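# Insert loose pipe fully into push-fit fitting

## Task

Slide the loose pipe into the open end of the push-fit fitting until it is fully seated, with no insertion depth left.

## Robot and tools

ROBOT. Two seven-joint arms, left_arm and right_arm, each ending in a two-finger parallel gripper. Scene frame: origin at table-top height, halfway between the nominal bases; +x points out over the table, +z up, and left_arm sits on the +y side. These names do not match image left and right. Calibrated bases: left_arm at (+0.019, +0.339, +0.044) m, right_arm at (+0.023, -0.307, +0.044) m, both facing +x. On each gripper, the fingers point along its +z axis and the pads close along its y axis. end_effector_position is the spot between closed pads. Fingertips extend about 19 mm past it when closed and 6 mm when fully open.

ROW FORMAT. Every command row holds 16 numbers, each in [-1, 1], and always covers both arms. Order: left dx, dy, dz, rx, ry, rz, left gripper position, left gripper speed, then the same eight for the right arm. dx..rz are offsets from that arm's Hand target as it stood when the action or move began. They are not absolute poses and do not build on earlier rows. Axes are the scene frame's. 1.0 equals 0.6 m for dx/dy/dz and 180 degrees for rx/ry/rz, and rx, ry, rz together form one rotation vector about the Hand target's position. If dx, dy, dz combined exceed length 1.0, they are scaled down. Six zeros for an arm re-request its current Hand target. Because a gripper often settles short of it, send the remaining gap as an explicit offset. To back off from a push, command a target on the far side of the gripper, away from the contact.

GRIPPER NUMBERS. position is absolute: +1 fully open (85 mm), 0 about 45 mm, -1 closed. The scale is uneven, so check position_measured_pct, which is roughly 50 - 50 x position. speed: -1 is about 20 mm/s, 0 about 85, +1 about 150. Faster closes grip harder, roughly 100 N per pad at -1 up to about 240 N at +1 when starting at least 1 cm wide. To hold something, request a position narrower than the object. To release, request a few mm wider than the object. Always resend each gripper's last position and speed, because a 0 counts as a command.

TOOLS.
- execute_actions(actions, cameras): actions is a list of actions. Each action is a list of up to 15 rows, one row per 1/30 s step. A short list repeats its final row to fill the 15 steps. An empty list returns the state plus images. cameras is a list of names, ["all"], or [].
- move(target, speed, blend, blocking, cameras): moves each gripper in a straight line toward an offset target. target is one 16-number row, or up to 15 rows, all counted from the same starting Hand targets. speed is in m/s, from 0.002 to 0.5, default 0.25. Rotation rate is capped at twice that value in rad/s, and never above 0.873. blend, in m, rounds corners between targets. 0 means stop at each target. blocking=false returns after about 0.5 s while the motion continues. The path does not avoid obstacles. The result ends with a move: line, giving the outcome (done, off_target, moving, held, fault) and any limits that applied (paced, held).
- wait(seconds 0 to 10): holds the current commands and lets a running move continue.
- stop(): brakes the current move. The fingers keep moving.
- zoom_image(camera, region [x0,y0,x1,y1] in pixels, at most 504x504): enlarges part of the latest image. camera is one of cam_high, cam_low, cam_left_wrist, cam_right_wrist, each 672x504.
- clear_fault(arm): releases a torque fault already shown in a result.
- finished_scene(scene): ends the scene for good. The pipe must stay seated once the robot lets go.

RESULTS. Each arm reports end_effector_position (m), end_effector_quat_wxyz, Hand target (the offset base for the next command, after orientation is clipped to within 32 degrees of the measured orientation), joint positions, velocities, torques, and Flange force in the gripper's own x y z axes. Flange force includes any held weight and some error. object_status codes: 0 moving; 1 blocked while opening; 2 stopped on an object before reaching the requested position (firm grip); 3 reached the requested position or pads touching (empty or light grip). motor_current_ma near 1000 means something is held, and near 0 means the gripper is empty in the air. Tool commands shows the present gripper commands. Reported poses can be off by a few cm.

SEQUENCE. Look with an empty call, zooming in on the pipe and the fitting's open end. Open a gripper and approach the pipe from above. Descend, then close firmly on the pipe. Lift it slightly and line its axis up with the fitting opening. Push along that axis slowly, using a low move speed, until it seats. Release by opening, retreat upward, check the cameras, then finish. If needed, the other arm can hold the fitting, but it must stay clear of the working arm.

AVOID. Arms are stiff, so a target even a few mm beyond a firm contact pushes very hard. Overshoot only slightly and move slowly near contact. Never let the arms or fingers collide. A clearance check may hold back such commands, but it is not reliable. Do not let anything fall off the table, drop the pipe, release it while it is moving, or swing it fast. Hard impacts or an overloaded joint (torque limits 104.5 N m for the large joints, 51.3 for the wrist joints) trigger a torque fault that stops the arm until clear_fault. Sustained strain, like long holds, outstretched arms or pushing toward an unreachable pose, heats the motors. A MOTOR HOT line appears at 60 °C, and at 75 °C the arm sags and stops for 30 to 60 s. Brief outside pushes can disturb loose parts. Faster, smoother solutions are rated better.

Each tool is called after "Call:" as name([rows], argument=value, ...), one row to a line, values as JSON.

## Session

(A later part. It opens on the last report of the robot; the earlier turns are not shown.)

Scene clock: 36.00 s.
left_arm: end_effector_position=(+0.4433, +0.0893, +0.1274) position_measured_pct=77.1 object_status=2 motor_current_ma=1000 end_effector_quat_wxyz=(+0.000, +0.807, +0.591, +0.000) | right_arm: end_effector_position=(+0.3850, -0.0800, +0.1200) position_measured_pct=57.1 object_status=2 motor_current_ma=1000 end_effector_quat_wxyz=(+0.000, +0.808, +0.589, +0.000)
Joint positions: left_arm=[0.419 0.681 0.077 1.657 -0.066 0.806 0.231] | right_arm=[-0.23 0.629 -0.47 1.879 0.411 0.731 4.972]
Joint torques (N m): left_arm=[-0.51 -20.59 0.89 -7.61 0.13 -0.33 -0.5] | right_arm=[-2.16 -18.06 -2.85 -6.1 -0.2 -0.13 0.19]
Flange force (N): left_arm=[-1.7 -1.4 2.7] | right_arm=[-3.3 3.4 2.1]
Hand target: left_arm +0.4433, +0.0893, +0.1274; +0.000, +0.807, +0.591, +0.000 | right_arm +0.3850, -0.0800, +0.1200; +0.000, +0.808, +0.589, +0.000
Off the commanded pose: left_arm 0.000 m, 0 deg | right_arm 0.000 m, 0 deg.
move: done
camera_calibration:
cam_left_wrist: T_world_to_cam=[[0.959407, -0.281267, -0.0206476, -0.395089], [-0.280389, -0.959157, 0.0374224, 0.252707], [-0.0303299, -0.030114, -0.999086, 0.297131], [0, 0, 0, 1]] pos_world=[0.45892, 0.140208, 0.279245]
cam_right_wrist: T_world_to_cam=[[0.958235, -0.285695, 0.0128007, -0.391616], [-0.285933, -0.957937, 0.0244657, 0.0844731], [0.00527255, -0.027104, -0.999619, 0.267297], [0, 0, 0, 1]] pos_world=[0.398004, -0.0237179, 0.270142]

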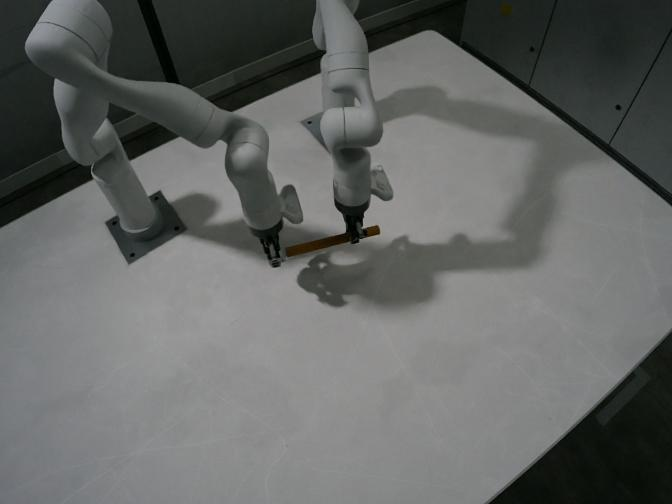

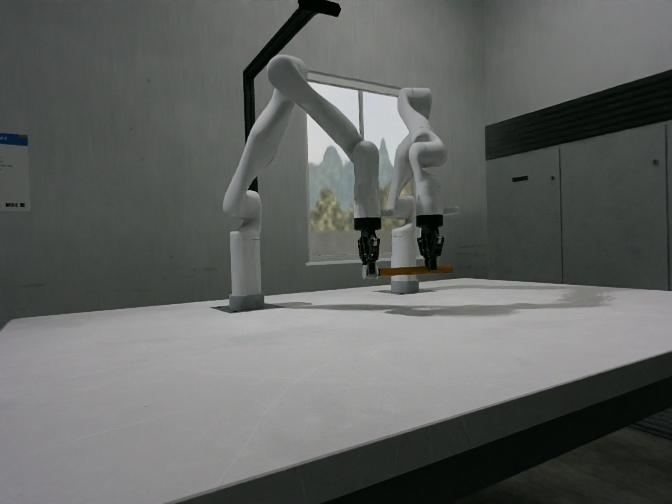

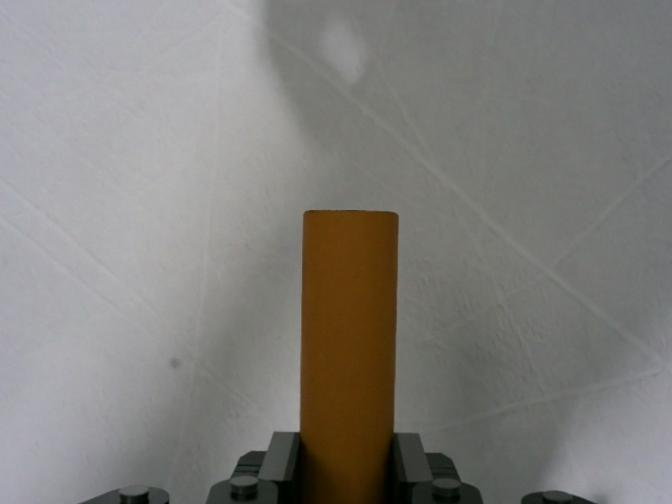

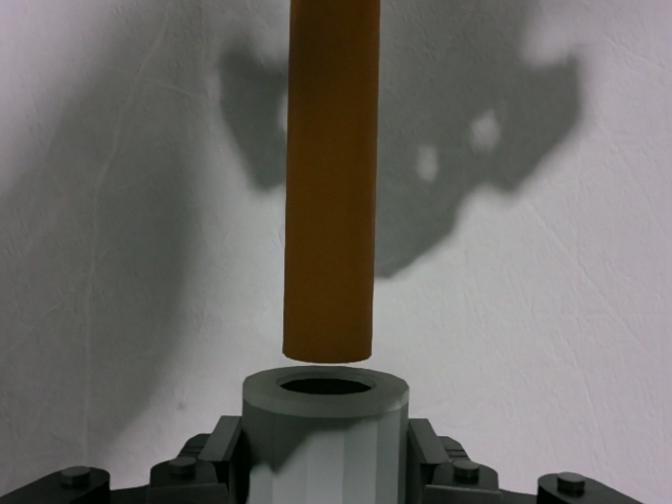

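Call:
move(target=[-0.0033, -0.0095, -0.0003, 0, 0, 0, -1.0, -0.5, 0, 0, 0, 0, 0, 0, -1.0, -0.5], speed=0.04, cameras=["cam_right_wrist", "cam_low"])

Call:
zoom_image(camera="cam_right_wrist", region=[226, 290, 426, 450])

Call:
zoom_image(camera="cam_low", region=[360, 257, 400, 287])

Scene clock: 39.70 s.
left_arm: end_effector_position=(+0.4414, +0.0836, +0.1272) position_measured_pct=77.1 object_status=2 motor_current_ma=1000 end_effector_quat_wxyz=(+0.000, +0.807, +0.591, +0.000) | right_arm: end_effector_position=(+0.3850, -0.0800, +0.1200) position_measured_pct=57.1 object_status=2 motor_current_ma=1000 end_effector_quat_wxyz=(+0.000, +0.808, +0.589, +0.000)
Joint positions: left_arm=[0.432 0.683 0.077 1.652 -0.066 0.808 0.243] | right_arm=[-0.23 0.629 -0.47 1.879 0.411 0.731 4.972]
Joint torques (N m): left_arm=[-0.51 -20.65 0.76 -7.69 0.19 -0.35 -0.45] | right_arm=[-2.23 -18.08 -2.82 -6.06 -0.19 -0.14 0.19]
Flange force (N): left_arm=[-1.5 -1.6 2.7] | right_arm=[-3.3 3.6 1.9]
Hand target: left_arm +0.4413, +0.0836, +0.1272; +0.000, +0.807, +0.591, +0.000 | right_arm +0.3850, -0.0800, +0.1200; +0.000, +0.808, +0.589, +0.000
Off the commanded pose: left_arm 0.000 m, 0 deg | right_arm 0.000 m, 0 deg.
move: done
camera_calibration:
cam_right_wrist: T_world_to_cam=[[0.958235, -0.285695, 0.0128007, -0.391616], [-0.285933, -0.957937, 0.0244657, 0.0844731], [0.00527255, -0.027104, -0.999619, 0.267297], [0, 0, 0, 1]] pos_world=[0.398004, -0.0237179, 0.270142]
Images, in order (width x height): cam_low 672x504, cam_right_wrist 672x504.

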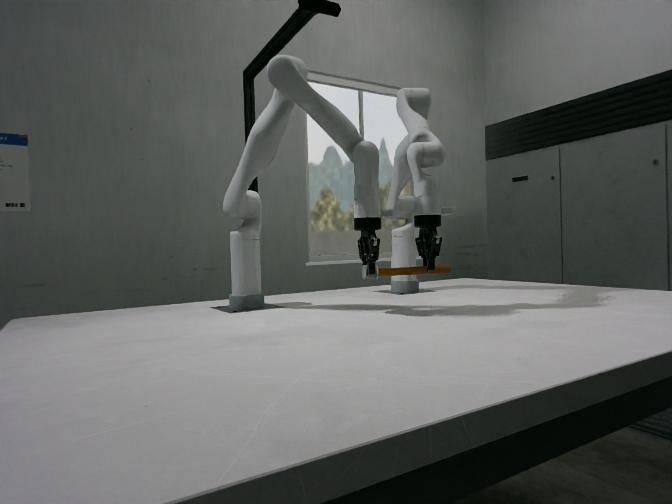

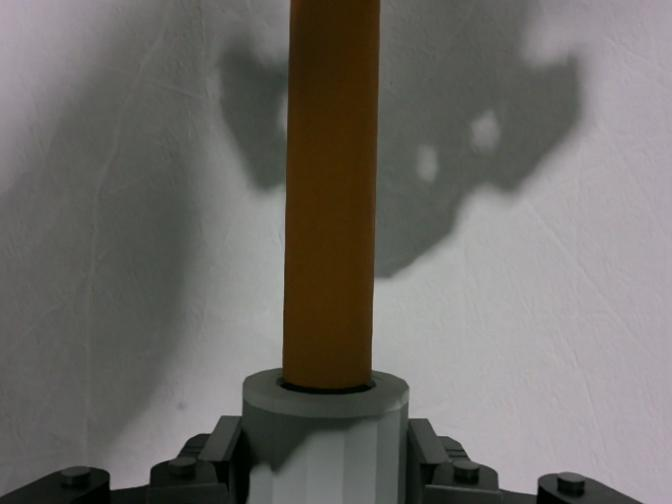

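Scaled by 2.520.

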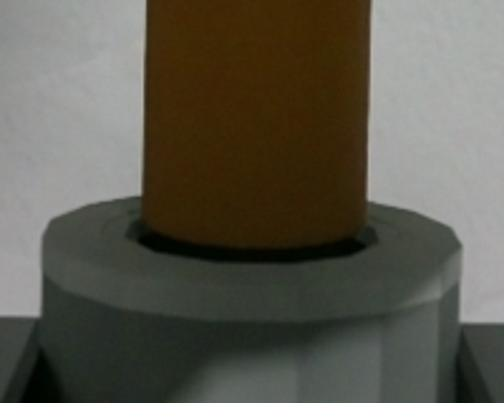

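Scaled by 12.600 from the camera's 672x504 image, which has a finer 960x720 frame.

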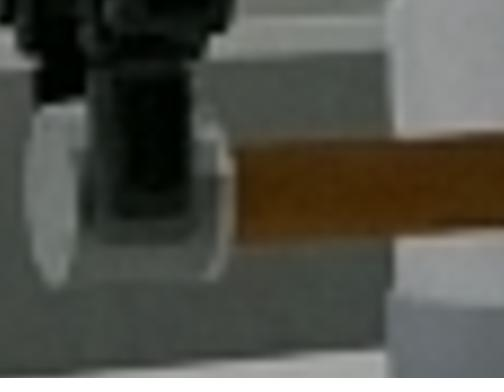

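Call:
move(target=[-0.0023, -0.0062, 0, 0, 0, 0, -1.0, -0.5, 0, 0, 0, 0, 0, 0, -1.0, -0.5], speed=0.02, cameras=["cam_right_wrist"])

Call:
zoom_image(camera="cam_right_wrist", region=[226, 290, 426, 450])

Scene clock: 41.60 s.
left_arm: end_effector_position=(+0.4400, +0.0800, +0.1272) position_measured_pct=77.1 object_status=2 motor_current_ma=1000 end_effector_quat_wxyz=(+0.000, +0.807, +0.591, +0.000) | right_arm: end_effector_position=(+0.3850, -0.0801, +0.1200) position_measured_pct=57.1 object_status=2 motor_current_ma=1000 end_effector_quat_wxyz=(+0.000, +0.809, +0.588, +0.000)
Joint positions: left_arm=[0.44 0.685 0.076 1.649 -0.066 0.81 0.251] | right_arm=[-0.23 0.629 -0.47 1.879 0.411 0.731 4.972]
Joint torques (N m): left_arm=[7.79 -20.85 9.38 -9.23 4.27 -1.96 -0.34] | right_arm=[-7.01 -20.67 -8.54 -13.3 -1.3 -5.81 0.22]
Flange force (N): left_arm=[15.9 -1.0 1.4] | right_arm=[-18.9 5.0 2.1]
Hand target: left_arm +0.4400, +0.0798, +0.1272; +0.000, +0.807, +0.591, +0.000 | right_arm +0.3850, -0.0800, +0.1200; +0.000, +0.808, +0.589, +0.000
Off the commanded pose: left_arm 0.000 m, 0 deg | right_arm 0.000 m, 0 deg.
move: done
camera_calibration:
cam_right_wrist: T_world_to_cam=[[0.958236, -0.285694, 0.0127334, -0.391627], [-0.285931, -0.957935, 0.0245901, 0.0843431], [0.00517253, -0.027204, -0.999617, 0.267332], [0, 0, 0, 1]] pos_world=[0.398004, -0.0238177, 0.270142]
Images, in order (width x height): cam_right_wrist 672x504.

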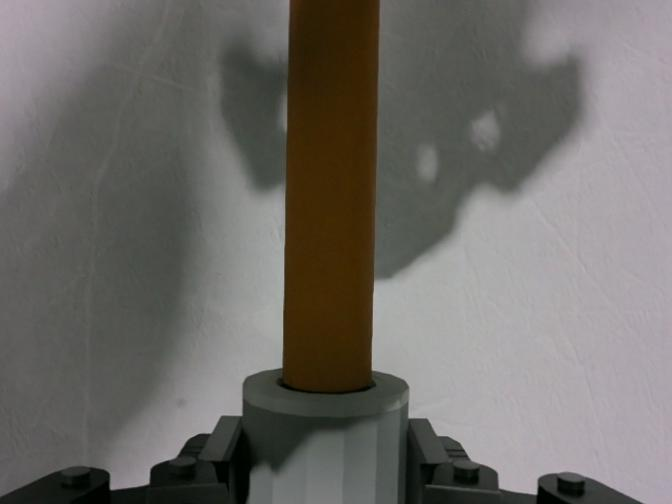

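Scaled by 2.520.

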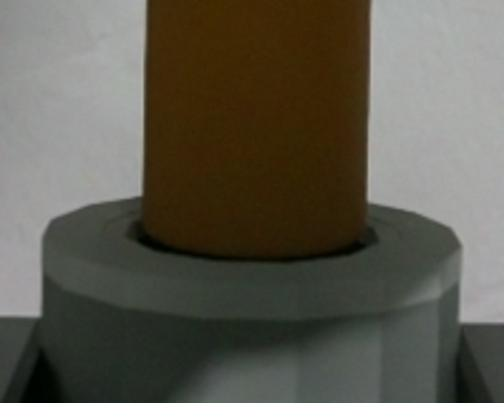

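Call:
zoom_image(camera="cam_right_wrist", region=[266, 350, 326, 410])

Call:
zoom_image(camera="cam_right_wrist", region=[326, 350, 386, 410])

Scaled by 8.400.

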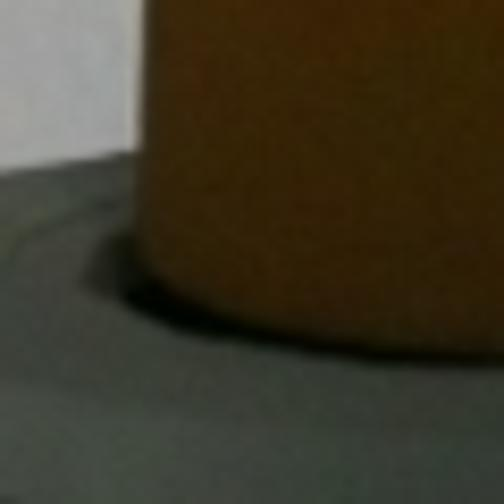

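Scaled by 8.400.

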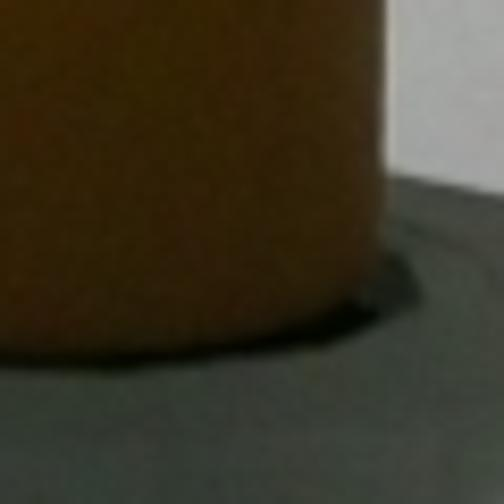

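Call:
move([
  [0.0010, 0.0049, 0, 0, 0, 0, -1.0, -0.5, 0, 0, 0, 0, 0, 0, -1.0, -0.5],
  [-0.0015, -0.0030, 0, 0, 0, 0, -1.0, -0.5, 0, 0, 0, 0, 0, 0, -1.0, -0.5],
], speed=0.03, cameras=["cam_right_wrist"])

Call:
zoom_image(camera="cam_right_wrist", region=[276, 330, 376, 410])

Scene clock: 46.20 s.
left_arm: end_effector_position=(+0.4392, +0.0783, +0.1272) position_measured_pct=77.1 object_status=2 motor_current_ma=1000 end_effector_quat_wxyz=(+0.000, +0.807, +0.591, +0.000) | right_arm: end_effector_position=(+0.3850, -0.0802, +0.1199) position_measured_pct=57.1 object_status=2 motor_current_ma=1000 end_effector_quat_wxyz=(+0.000, +0.809, +0.588, +0.000)
Joint positions: left_arm=[0.444 0.685 0.076 1.649 -0.066 0.81 0.255] | right_arm=[-0.23 0.629 -0.469 1.879 0.411 0.731 4.972]
Joint torques (N m): left_arm=[11.79 -20.63 13.78 -9.98 6.26 -2.61 -0.42] | right_arm=[-9.12 -22.02 -11.15 -17.01 -1.72 -8.62 0.24]
Flange force (N): left_arm=[24.2 -1.5 0.6] | right_arm=[-26.4 5.1 2.2]
Hand target: left_arm +0.4391, +0.0781, +0.1272; +0.000, +0.807, +0.591, +0.000 | right_arm +0.3850, -0.0800, +0.1200; +0.000, +0.808, +0.589, +0.000
Off the commanded pose: left_arm 0.000 m, 0 deg | right_arm 0.000 m, 0 deg.
move: done
camera_calibration:
cam_right_wrist: T_world_to_cam=[[0.958174, -0.285901, 0.0127955, -0.391652], [-0.28614, -0.957867, 0.0247775, 0.0842831], [0.00517247, -0.0274024, -0.999611, 0.267322], [0, 0, 0, 1]] pos_world=[0.398005, -0.0239165, 0.270141]
Images, in order (width x height): cam_right_wrist 672x504.

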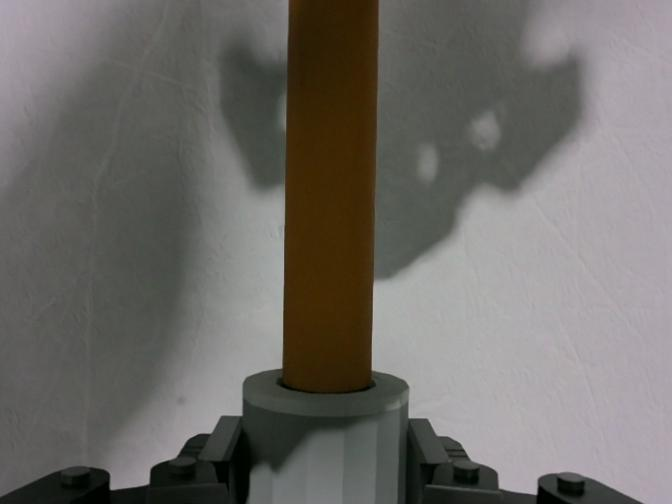

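Scaled by 5.040.

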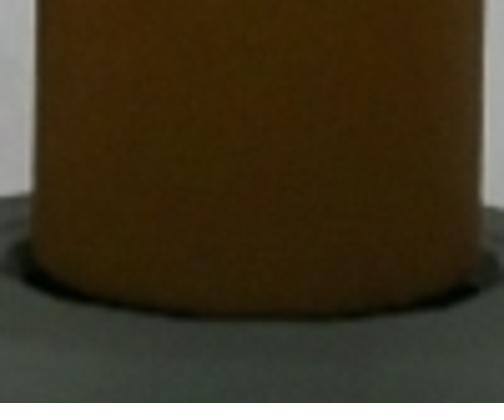

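Call:
wait(seconds=0, cameras=["cam_low", "cam_high", "cam_right_wrist"])

Call:
zoom_image(camera="cam_low", region=[360, 257, 400, 287])

Call:
zoom_image(camera="cam_low", region=[395, 250, 465, 290])

Call:
zoom_image(camera="cam_high", region=[255, 220, 315, 275])

Scene clock: 48.63 s.
left_arm: end_effector_position=(+0.4391, +0.0780, +0.1272) position_measured_pct=77.1 object_status=2 motor_current_ma=1000 end_effector_quat_wxyz=(+0.000, +0.807, +0.591, +0.000) | right_arm: end_effector_position=(+0.3850, -0.0800, +0.1200) position_measured_pct=57.1 object_status=2 motor_current_ma=1000 end_effector_quat_wxyz=(+0.000, +0.808, +0.589, +0.000)
Joint positions: left_arm=[0.444 0.685 0.076 1.649 -0.066 0.81 0.255] | right_arm=[-0.23 0.629 -0.47 1.879 0.411 0.731 4.972]
Joint torques (N m): left_arm=[12.67 -20.74 14.44 -10.03 6.58 -2.69 -0.3] | right_arm=[-9.42 -22.26 -11.53 -17.64 -1.82 -9.04 0.21]
Flange force (N): left_arm=[26.2 -1.0 0.7] | right_arm=[-27.7 5.0 2.4]
Hand target: left_arm +0.4391, +0.0780, +0.1272; +0.000, +0.807, +0.591, +0.000 | right_arm +0.3850, -0.0800, +0.1200; +0.000, +0.808, +0.589, +0.000
Tool commands: left_gripper/position=-1.0 left_gripper/speed=-0.5 right_gripper/position=-1.0 right_gripper/speed=-0.5
Off the commanded pose: left_arm 0.000 m, 0 deg | right_arm 0.000 m, 0 deg.
camera_calibration:
cam_right_wrist: T_world_to_cam=[[0.958235, -0.285695, 0.0128007, -0.391616], [-0.285933, -0.957937, 0.0244657, 0.0844731], [0.00527255, -0.027104, -0.999619, 0.267297], [0, 0, 0, 1]] pos_world=[0.398004, -0.0237179, 0.270142]
Images, in order (width x height): cam_high 672x504, cam_low 672x504, cam_right_wrist 672x504.

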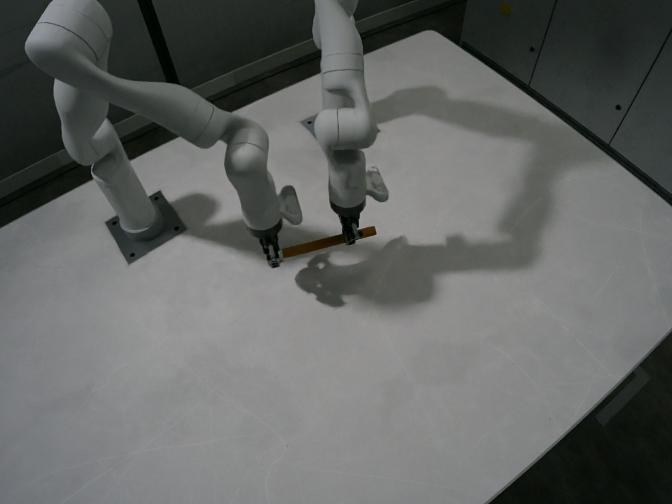

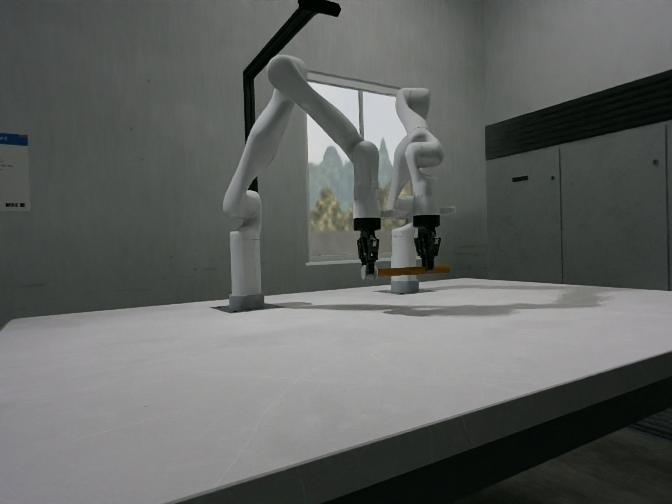

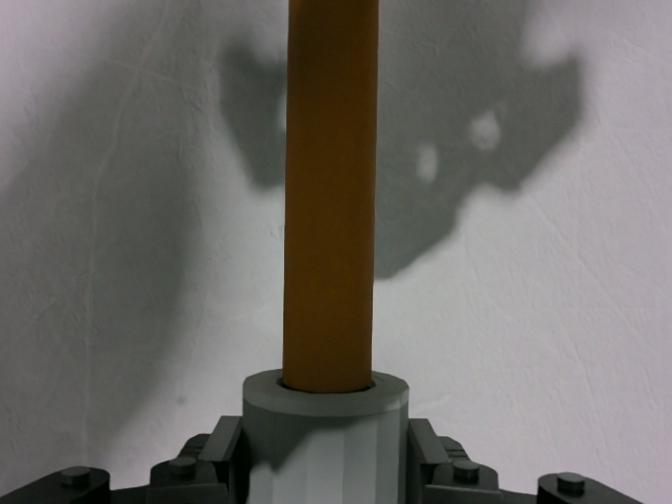

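Scaled by 12.600 from the camera's 672x504 image, which has a finer 960x720 frame.

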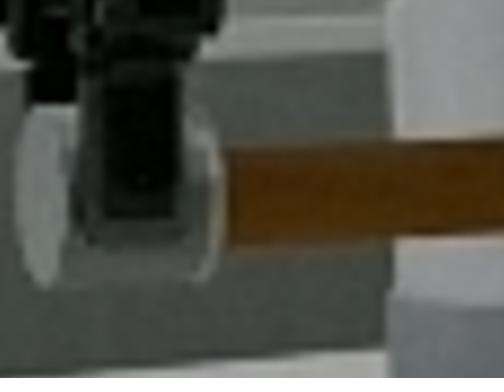

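Scaled by 7.200 from the camera's 672x504 image, which has a finer 960x720 frame.

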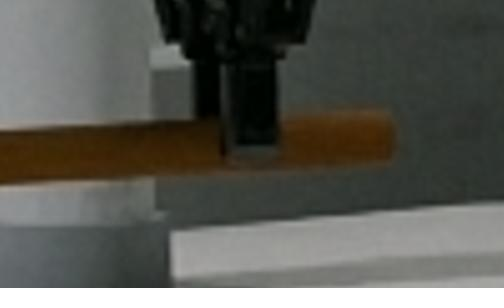

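Scaled by 8.400 from the camera's 672x504 image, which has a finer 960x720 frame.

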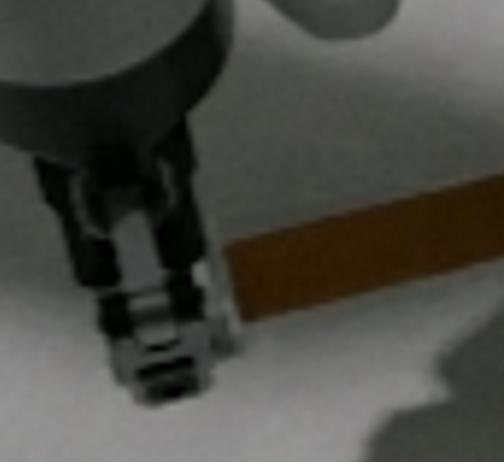

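Call:
move([
  [0.0012, 0.0050, 0.0018, -0.0013, 0.0004, 0, -1.0, -0.5, 0, 0, 0, 0, 0, 0, -1.0, -0.5],
  [-0.0011, -0.0020, 0.0018, -0.0013, 0.0004, 0, -1.0, -0.5, 0, 0, 0, 0, 0, 0, -1.0, -0.5],
], speed=0.03, cameras=["cam_right_wrist", "cam_low"])

Call:
zoom_image(camera="cam_right_wrist", region=[276, 330, 376, 410])

Call:
zoom_image(camera="cam_low", region=[360, 257, 400, 287])

Scene clock: 58.73 s.
left_arm: end_effector_position=(+0.4385, +0.0770, +0.1283) position_measured_pct=77.1 object_status=2 motor_current_ma=1000 end_effector_quat_wxyz=(+0.002, +0.807, +0.591, -0.002) | right_arm: end_effector_position=(+0.3850, -0.0802, +0.1200) position_measured_pct=57.1 object_status=2 motor_current_ma=1000 end_effector_quat_wxyz=(+0.000, +0.809, +0.588, +0.000)
Joint positions: left_arm=[0.442 0.683 0.079 1.649 -0.063 0.811 0.253] | right_arm=[-0.23 0.629 -0.469 1.879 0.411 0.731 4.972]
Joint torques (N m): left_arm=[15.61 -21.11 17.66 -10.75 8.19 -3.08 -0.41] | right_arm=[-11.07 -22.87 -13.49 -20.11 -2.09 -11.03 0.25]
Flange force (N): left_arm=[32.2 -1.2 1.2] | right_arm=[-33.3 5.3 1.7]
Hand target: left_arm +0.4384, +0.0769, +0.1283; +0.002, +0.807, +0.591, -0.002 | right_arm +0.3850, -0.0800, +0.1200; +0.000, +0.808, +0.589, +0.000
Off the commanded pose: left_arm 0.000 m, 0 deg | right_arm 0.000 m, 0 deg.
move: done
camera_calibration:
cam_right_wrist: T_world_to_cam=[[0.958174, -0.285905, 0.0126998, -0.391598], [-0.286142, -0.957866, 0.024806, 0.084372], [0.00507248, -0.0274024, -0.999612, 0.267365], [0, 0, 0, 1]] pos_world=[0.398005, -0.0238164, 0.270142]
Images, in order (width x height): cam_low 672x504, cam_right_wrist 672x504.

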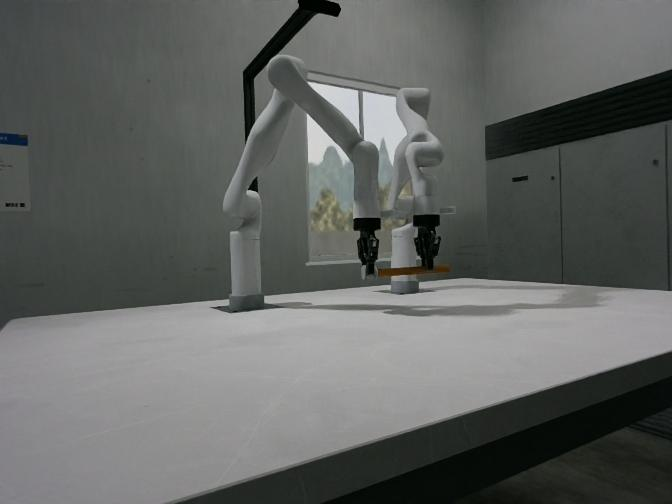

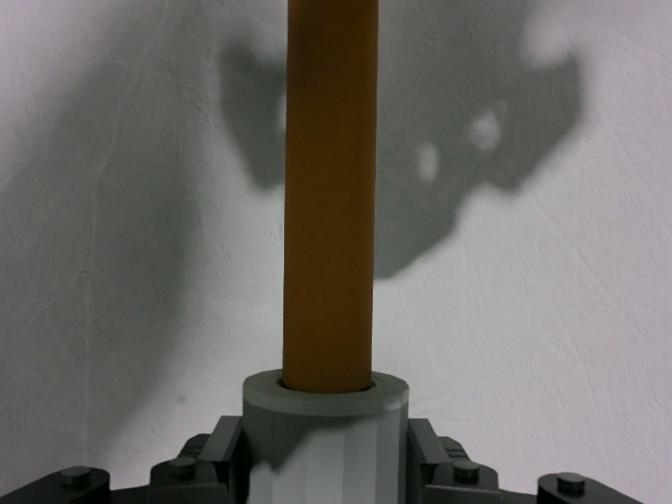

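Scaled by 5.040.

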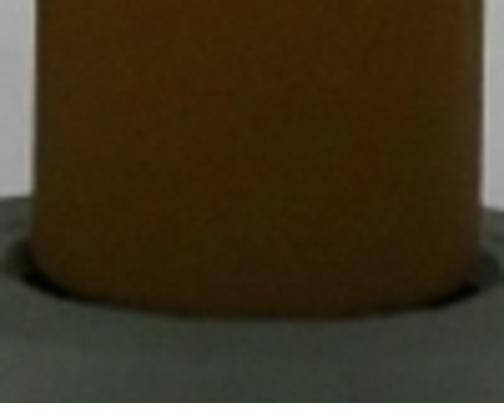

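Scaled by 12.600 from the camera's 672x504 image, which has a finer 960x720 frame.

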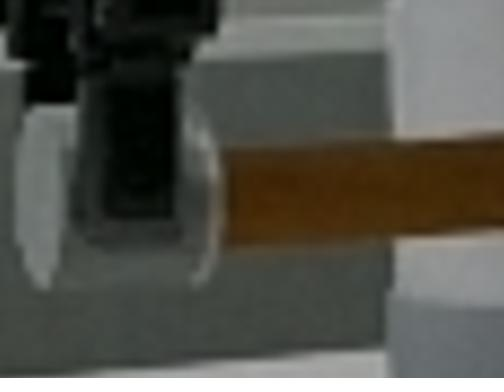

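Call:
move(target=[-0.0012, -0.0031, 0, 0, 0, 0, -1.0, -0.5, 0, 0, 0, 0, 0, 0, -1.0, -0.5], speed=0.02, cameras=["cam_right_wrist"])

Call:
zoom_image(camera="cam_right_wrist", region=[276, 330, 376, 410])

Scene clock: 60.23 s.
left_arm: end_effector_position=(+0.4377, +0.0750, +0.1282) position_measured_pct=77.1 object_status=2 motor_current_ma=1000 end_effector_quat_wxyz=(+0.002, +0.807, +0.591, -0.002) | right_arm: end_effector_position=(+0.3850, -0.0800, +0.1200) position_measured_pct=57.1 object_status=2 motor_current_ma=1000 end_effector_quat_wxyz=(+0.000, +0.808, +0.589, +0.000)
Joint positions: left_arm=[0.446 0.683 0.08 1.648 -0.063 0.812 0.257] | right_arm=[-0.23 0.629 -0.47 1.879 0.411 0.73 4.972]
Joint torques (N m): left_arm=[19.52 -21.5 21.65 -12.04 9.96 -4.2 -0.4] | right_arm=[-13.63 -23.92 -16.41 -23.23 -2.6 -13.66 0.44]
Flange force (N): left_arm=[40.5 -1.6 0.6] | right_arm=[-40.5 6.5 1.5]
Hand target: left_arm +0.4377, +0.0750, +0.1283; +0.002, +0.807, +0.591, -0.002 | right_arm +0.3850, -0.0800, +0.1200; +0.000, +0.808, +0.589, +0.000
Off the commanded pose: left_arm 0.000 m, 0 deg | right_arm 0.000 m, 0 deg.
move: done
camera_calibration:
cam_right_wrist: T_world_to_cam=[[0.958235, -0.285695, 0.0128007, -0.391616], [-0.285933, -0.957937, 0.0244657, 0.0844731], [0.00527255, -0.027104, -0.999619, 0.267297], [0, 0, 0, 1]] pos_world=[0.398004, -0.0237179, 0.270142]
Images, in order (width x height): cam_right_wrist 672x504.

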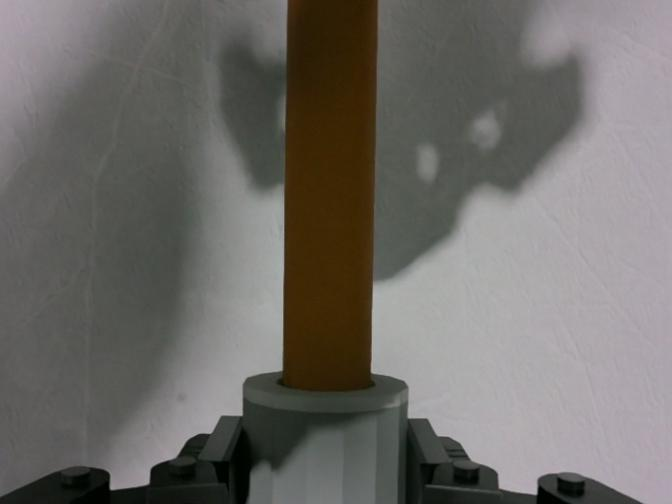

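Scaled by 5.040.

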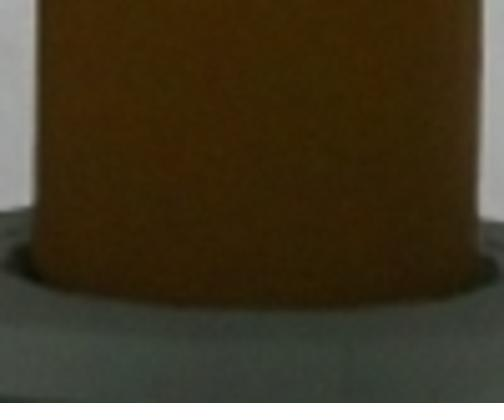

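Call:
zoom_image(camera="cam_right_wrist", region=[226, 344, 426, 504])

Call:
wait(seconds=0, cameras=["cam_low", "cam_left_wrist", "cam_right_wrist"])

Call:
zoom_image(camera="cam_low", region=[355, 250, 415, 290])

Scaled by 2.520.

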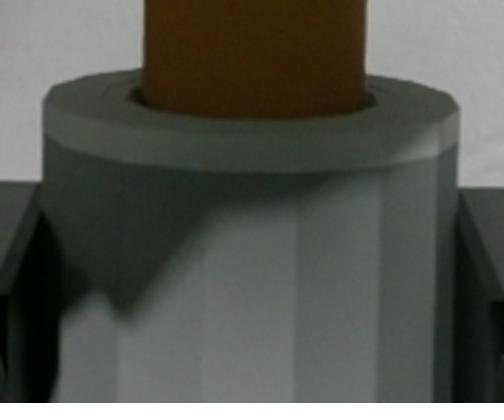

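Scene clock: 61.70 s.
left_arm: end_effector_position=(+0.4377, +0.0750, +0.1283) position_measured_pct=77.1 object_status=2 motor_current_ma=1000 end_effector_quat_wxyz=(+0.002, +0.807, +0.591, -0.002) | right_arm: end_effector_position=(+0.3851, -0.0800, +0.1200) position_measured_pct=57.1 object_status=2 motor_current_ma=1000 end_effector_quat_wxyz=(+0.000, +0.808, +0.589, +0.000)
Joint positions: left_arm=[0.446 0.683 0.08 1.648 -0.063 0.812 0.257] | right_arm=[-0.23 0.629 -0.47 1.879 0.411 0.73 4.972]
Joint torques (N m): left_arm=[19.62 -21.5 21.88 -12.05 10 -4.18 -0.4] | right_arm=[-13.64 -23.83 -16.5 -23.3 -2.65 -13.69 0.41]
Flange force (N): left_arm=[40.7 -1.7 0.7] | right_arm=[-40.8 6.3 1.4]
Hand target: left_arm +0.4377, +0.0750, +0.1283; +0.002, +0.807, +0.591, -0.002 | right_arm +0.3851, -0.0800, +0.1200; +0.000, +0.808, +0.589, +0.000
Tool commands: left_gripper/position=-1.0 left_gripper/speed=-0.5 right_gripper/position=-1.0 right_gripper/speed=-0.5
Off the commanded pose: left_arm 0.000 m, 0 deg | right_arm 0.000 m, 0 deg.
camera_calibration:
cam_left_wrist: T_world_to_cam=[[0.959374, -0.28138, -0.0206729, -0.393713], [-0.280371, -0.95899, 0.0415977, 0.236857], [-0.0315298, -0.0341117, -0.998921, 0.298173], [0, 0, 0, 1]] pos_world=[0.453527, 0.126532, 0.27986]
cam_right_wrist: T_world_to_cam=[[0.958235, -0.285695, 0.0127722, -0.391608], [-0.285932, -0.95794, 0.0243699, 0.0844982], [0.00527258, -0.0270041, -0.999621, 0.267301], [0, 0, 0, 1]] pos_world=[0.398004, -0.0237181, 0.270142]
Images, in order (width x height): cam_low 672x504, cam_left_wrist 672x504, cam_right_wrist 672x504.

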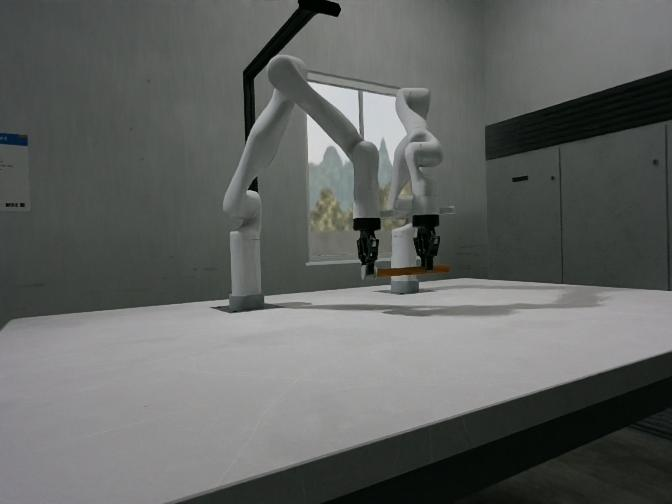

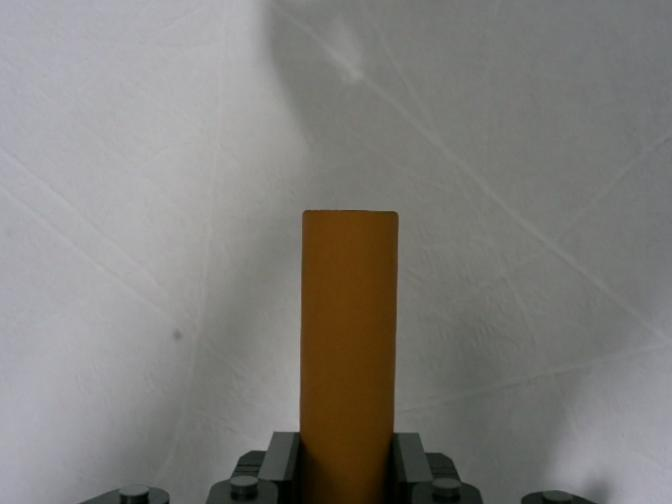

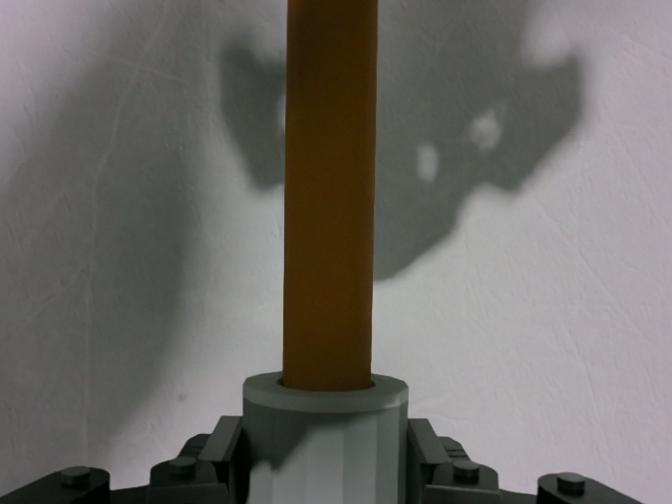

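Scaled by 8.400 from the camera's 672x504 image, which has a finer 960x720 frame.

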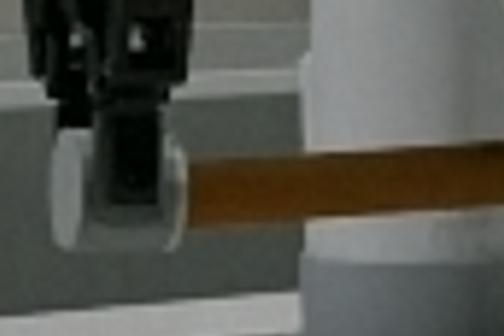

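Call:
move(target=[0.0082, 0.0253, 0, 0, 0, 0, -1.0, -0.5, 0, 0, 0, 0, 0, 0, -1.0, -0.5], speed=0.05, cameras=["cam_right_wrist", "cam_low", "cam_left_wrist"])

Call:
zoom_image(camera="cam_right_wrist", region=[226, 310, 426, 470])

Call:
zoom_image(camera="cam_low", region=[355, 250, 415, 290])

Call:
zoom_image(camera="cam_low", region=[400, 250, 470, 290])

Scene clock: 64.90 s.
left_arm: end_effector_position=(+0.4426, +0.0901, +0.1283) position_measured_pct=77.1 object_status=2 motor_current_ma=1000 end_effector_quat_wxyz=(+0.002, +0.807, +0.591, -0.002) | right_arm: end_effector_position=(+0.3851, -0.0800, +0.1201) position_measured_pct=57.1 object_status=2 motor_current_ma=1000 end_effector_quat_wxyz=(+0.000, +0.808, +0.589, +0.000)
Joint positions: left_arm=[0.413 0.677 0.08 1.661 -0.063 0.805 0.226] | right_arm=[-0.23 0.628 -0.469 1.879 0.411 0.73 4.972]
Joint torques (N m): left_arm=[-0.68 -20.52 0.87 -7.55 0.2 -0.34 -0.4] | right_arm=[-2.22 -18.02 -2.84 -6.08 -0.21 -0.14 0.21]
Flange force (N): left_arm=[-1.9 -1.1 2.7] | right_arm=[-3.3 3.4 1.9]
Hand target: left_arm +0.4426, +0.0902, +0.1283; +0.002, +0.807, +0.591, -0.002 | right_arm +0.3850, -0.0800, +0.1200; +0.000, +0.808, +0.589, +0.000
Off the commanded pose: left_arm 0.000 m, 0 deg | right_arm 0.000 m, 0 deg.
move: done
camera_calibration:
cam_left_wrist: T_world_to_cam=[[0.959377, -0.281376, -0.020577, -0.394165], [-0.280371, -0.958991, 0.0415696, 0.252815], [-0.0314299, -0.0341117, -0.998924, 0.298801], [0, 0, 0, 1]] pos_world=[0.458426, 0.141732, 0.27986]
cam_right_wrist: T_world_to_cam=[[0.958234, -0.285692, 0.0129638, -0.39166], [-0.285933, -0.957941, 0.0243127, 0.0845117], [0.00547256, -0.0270041, -0.99962, 0.26732], [0, 0, 0, 1]] pos_world=[0.398004, -0.0237181, 0.270241]
Images, in order (width x height): cam_low 672x504, cam_left_wrist 672x504, cam_right_wrist 672x504.

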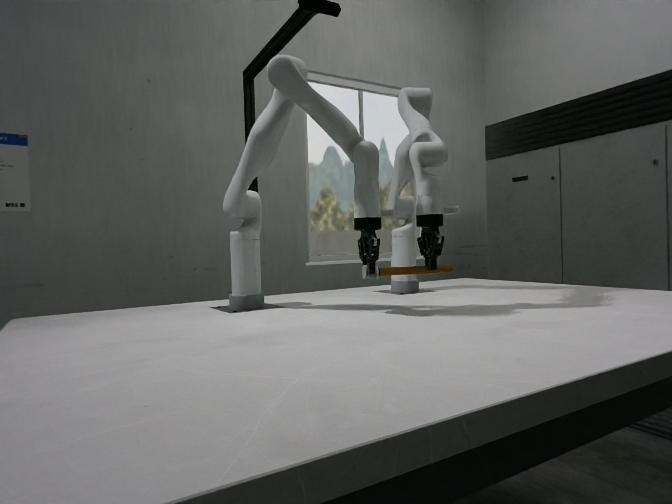

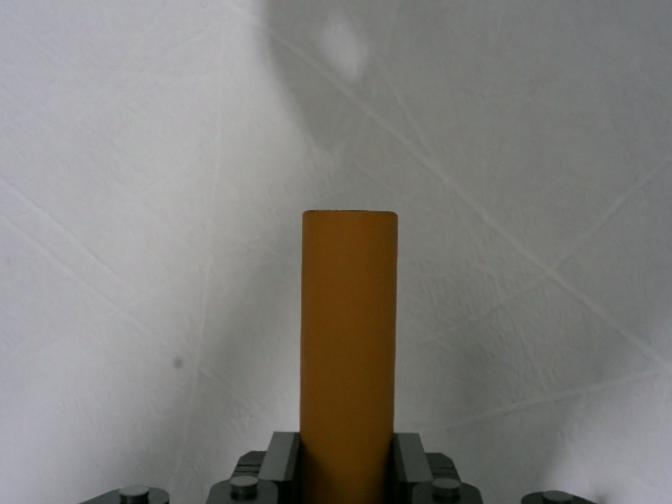

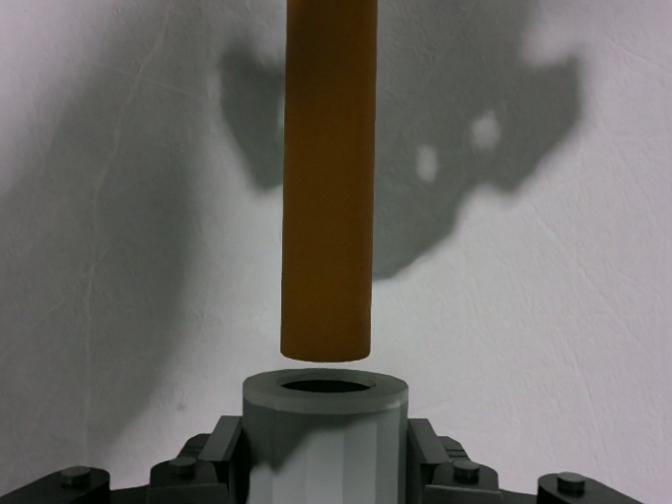

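Scaled by 2.520.

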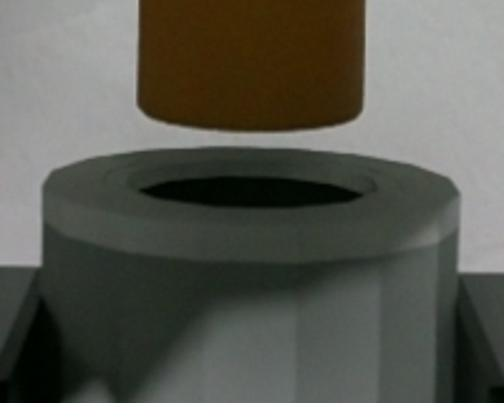

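Scaled by 8.400 from the camera's 672x504 image, which has a finer 960x720 frame.

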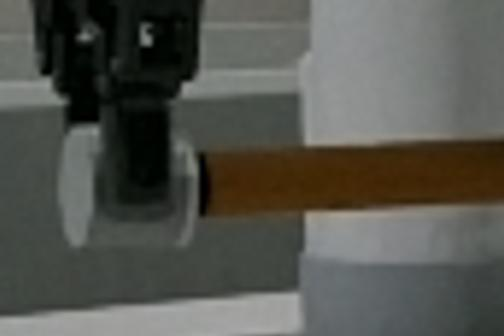

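Scaled by 7.200 from the camera's 672x504 image, which has a finer 960x720 frame.

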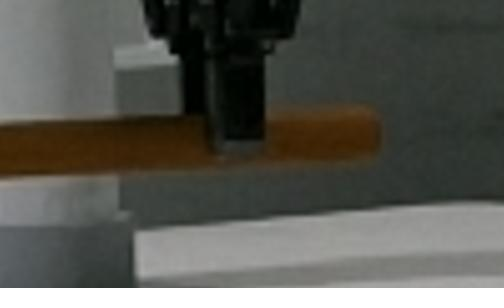

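Call:
move(target=[0.0004, -0.0001, 0.0018, 0, 0, 0, -1.0, -0.5, 0, 0, 0, 0.01585, -0.00515, 0, -1.0, -0.5], speed=0.05, cameras=["cam_right_wrist", "cam_low", "cam_high"])

Call:
zoom_image(camera="cam_low", region=[360, 255, 400, 285])

Call:
zoom_image(camera="cam_low", region=[395, 255, 435, 285])

Call:
zoom_image(camera="cam_low", region=[425, 250, 465, 280])

Call:
zoom_image(camera="cam_high", region=[255, 235, 305, 275])

Call:
zoom_image(camera="cam_high", region=[295, 220, 345, 260])

Call:
zoom_image(camera="cam_high", region=[335, 210, 385, 250])

Scene clock: 71.20 s.
left_arm: end_effector_position=(+0.4429, +0.0901, +0.1293) position_measured_pct=77.1 object_status=2 motor_current_ma=1000 end_effector_quat_wxyz=(+0.002, +0.807, +0.591, -0.002) | right_arm: end_effector_position=(+0.3850, -0.0800, +0.1200) position_measured_pct=57.1 object_status=2 motor_current_ma=1000 end_effector_quat_wxyz=(-0.015, +0.808, +0.588, +0.021)
Joint positions: left_arm=[0.413 0.676 0.081 1.659 -0.063 0.808 0.226] | right_arm=[-0.19 0.613 -0.487 1.921 0.405 0.66 4.992]
Joint torques (N m): left_arm=[-0.46 -20.51 0.76 -7.61 0.18 -0.31 -0.49] | right_arm=[-2.32 -17.57 -2.89 -5.8 -0.22 -0.33 0.28]
Flange force (N): left_arm=[-1.6 -1.3 2.7] | right_arm=[-3.2 4.1 1.2]
Hand target: left_arm +0.4429, +0.0901, +0.1293; +0.002, +0.807, +0.591, -0.002 | right_arm +0.3850, -0.0800, +0.1200; -0.015, +0.808, +0.588, +0.021
Off the commanded pose: left_arm 0.000 m, 0 deg | right_arm 0.000 m, 0 deg.
move: done
camera_calibration:
cam_right_wrist: T_world_to_cam=[[0.958029, -0.286328, 0.0140125, -0.391733], [-0.285873, -0.957865, -0.0277705, 0.0907432], [0.0213735, 0.0225991, -0.999516, 0.265116], [0, 0, 0, 1]] pos_world=[0.395566, -0.0312358, 0.272997]
Images, in order (width x height): cam_high 672x504, cam_low 672x504, cam_right_wrist 672x504.

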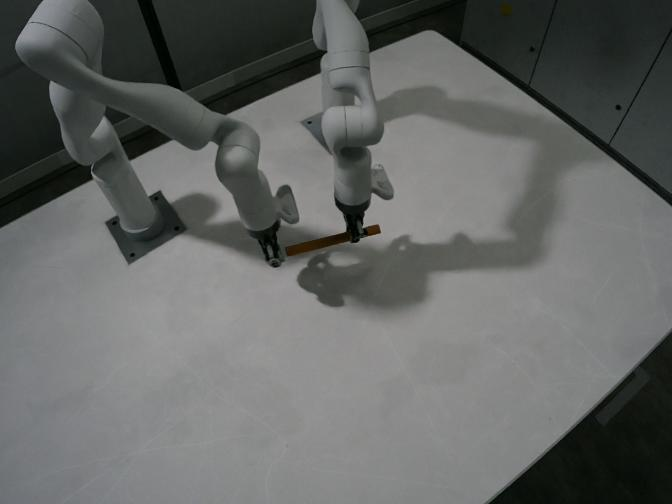

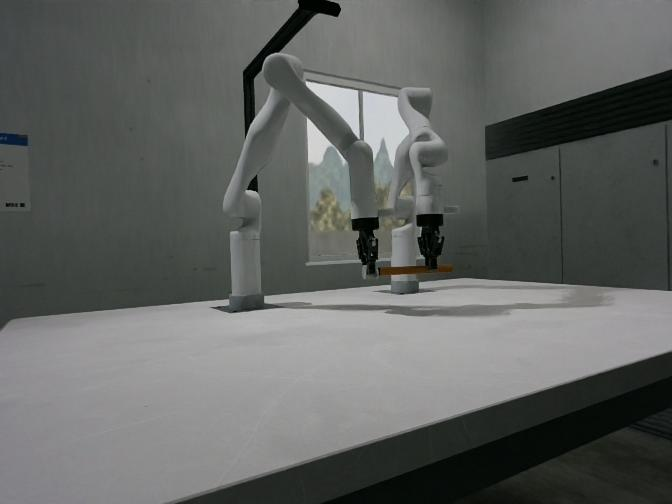

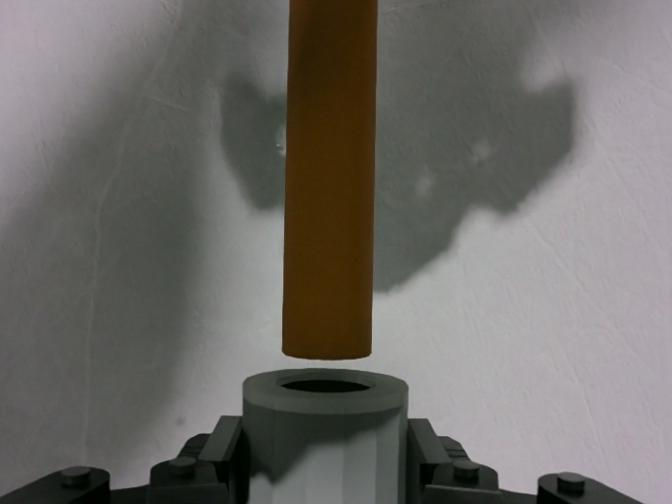

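Scaled by 12.600 from the camera's 672x504 image, which has a finer 960x720 frame.

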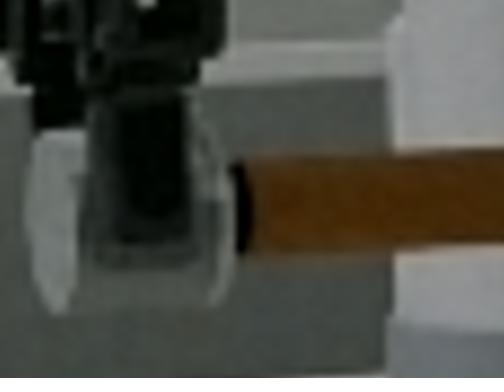

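Scaled by 12.600 from the camera's 672x504 image, which has a finer 960x720 frame.

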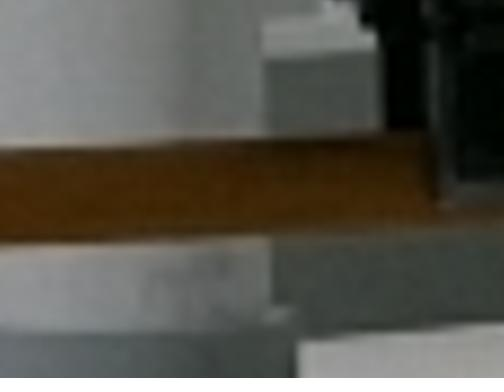

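Scaled by 12.600 from the camera's 672x504 image, which has a finer 960x720 frame.

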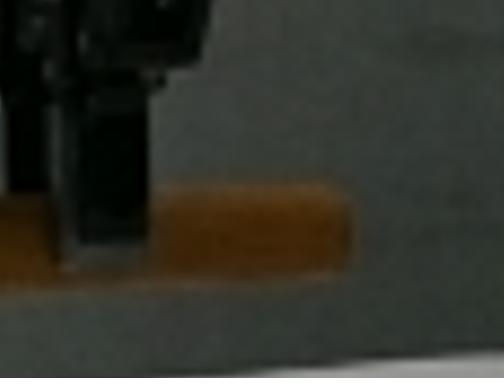

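Scaled by 10.080 from the camera's 672x504 image, which has a finer 960x720 frame.

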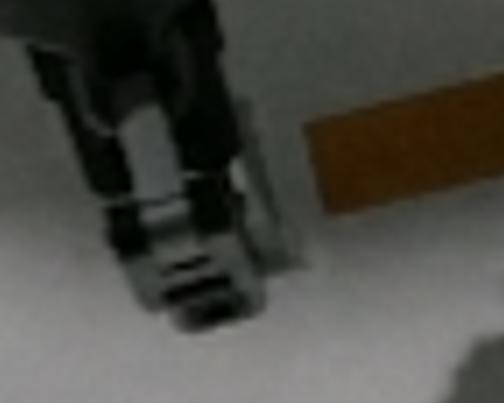

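Scaled by 10.080 from the camera's 672x504 image, which has a finer 960x720 frame.

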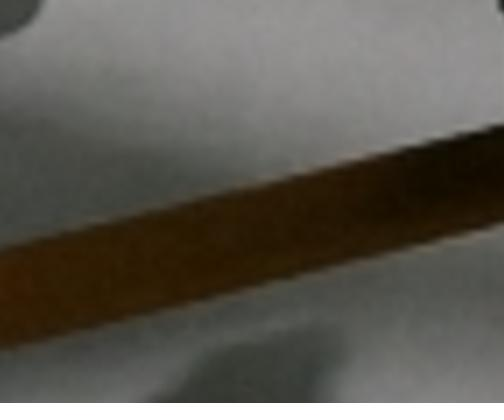

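Scaled by 10.080 from the camera's 672x504 image, which has a finer 960x720 frame.

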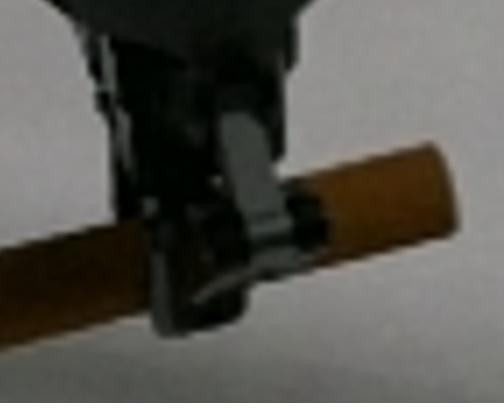

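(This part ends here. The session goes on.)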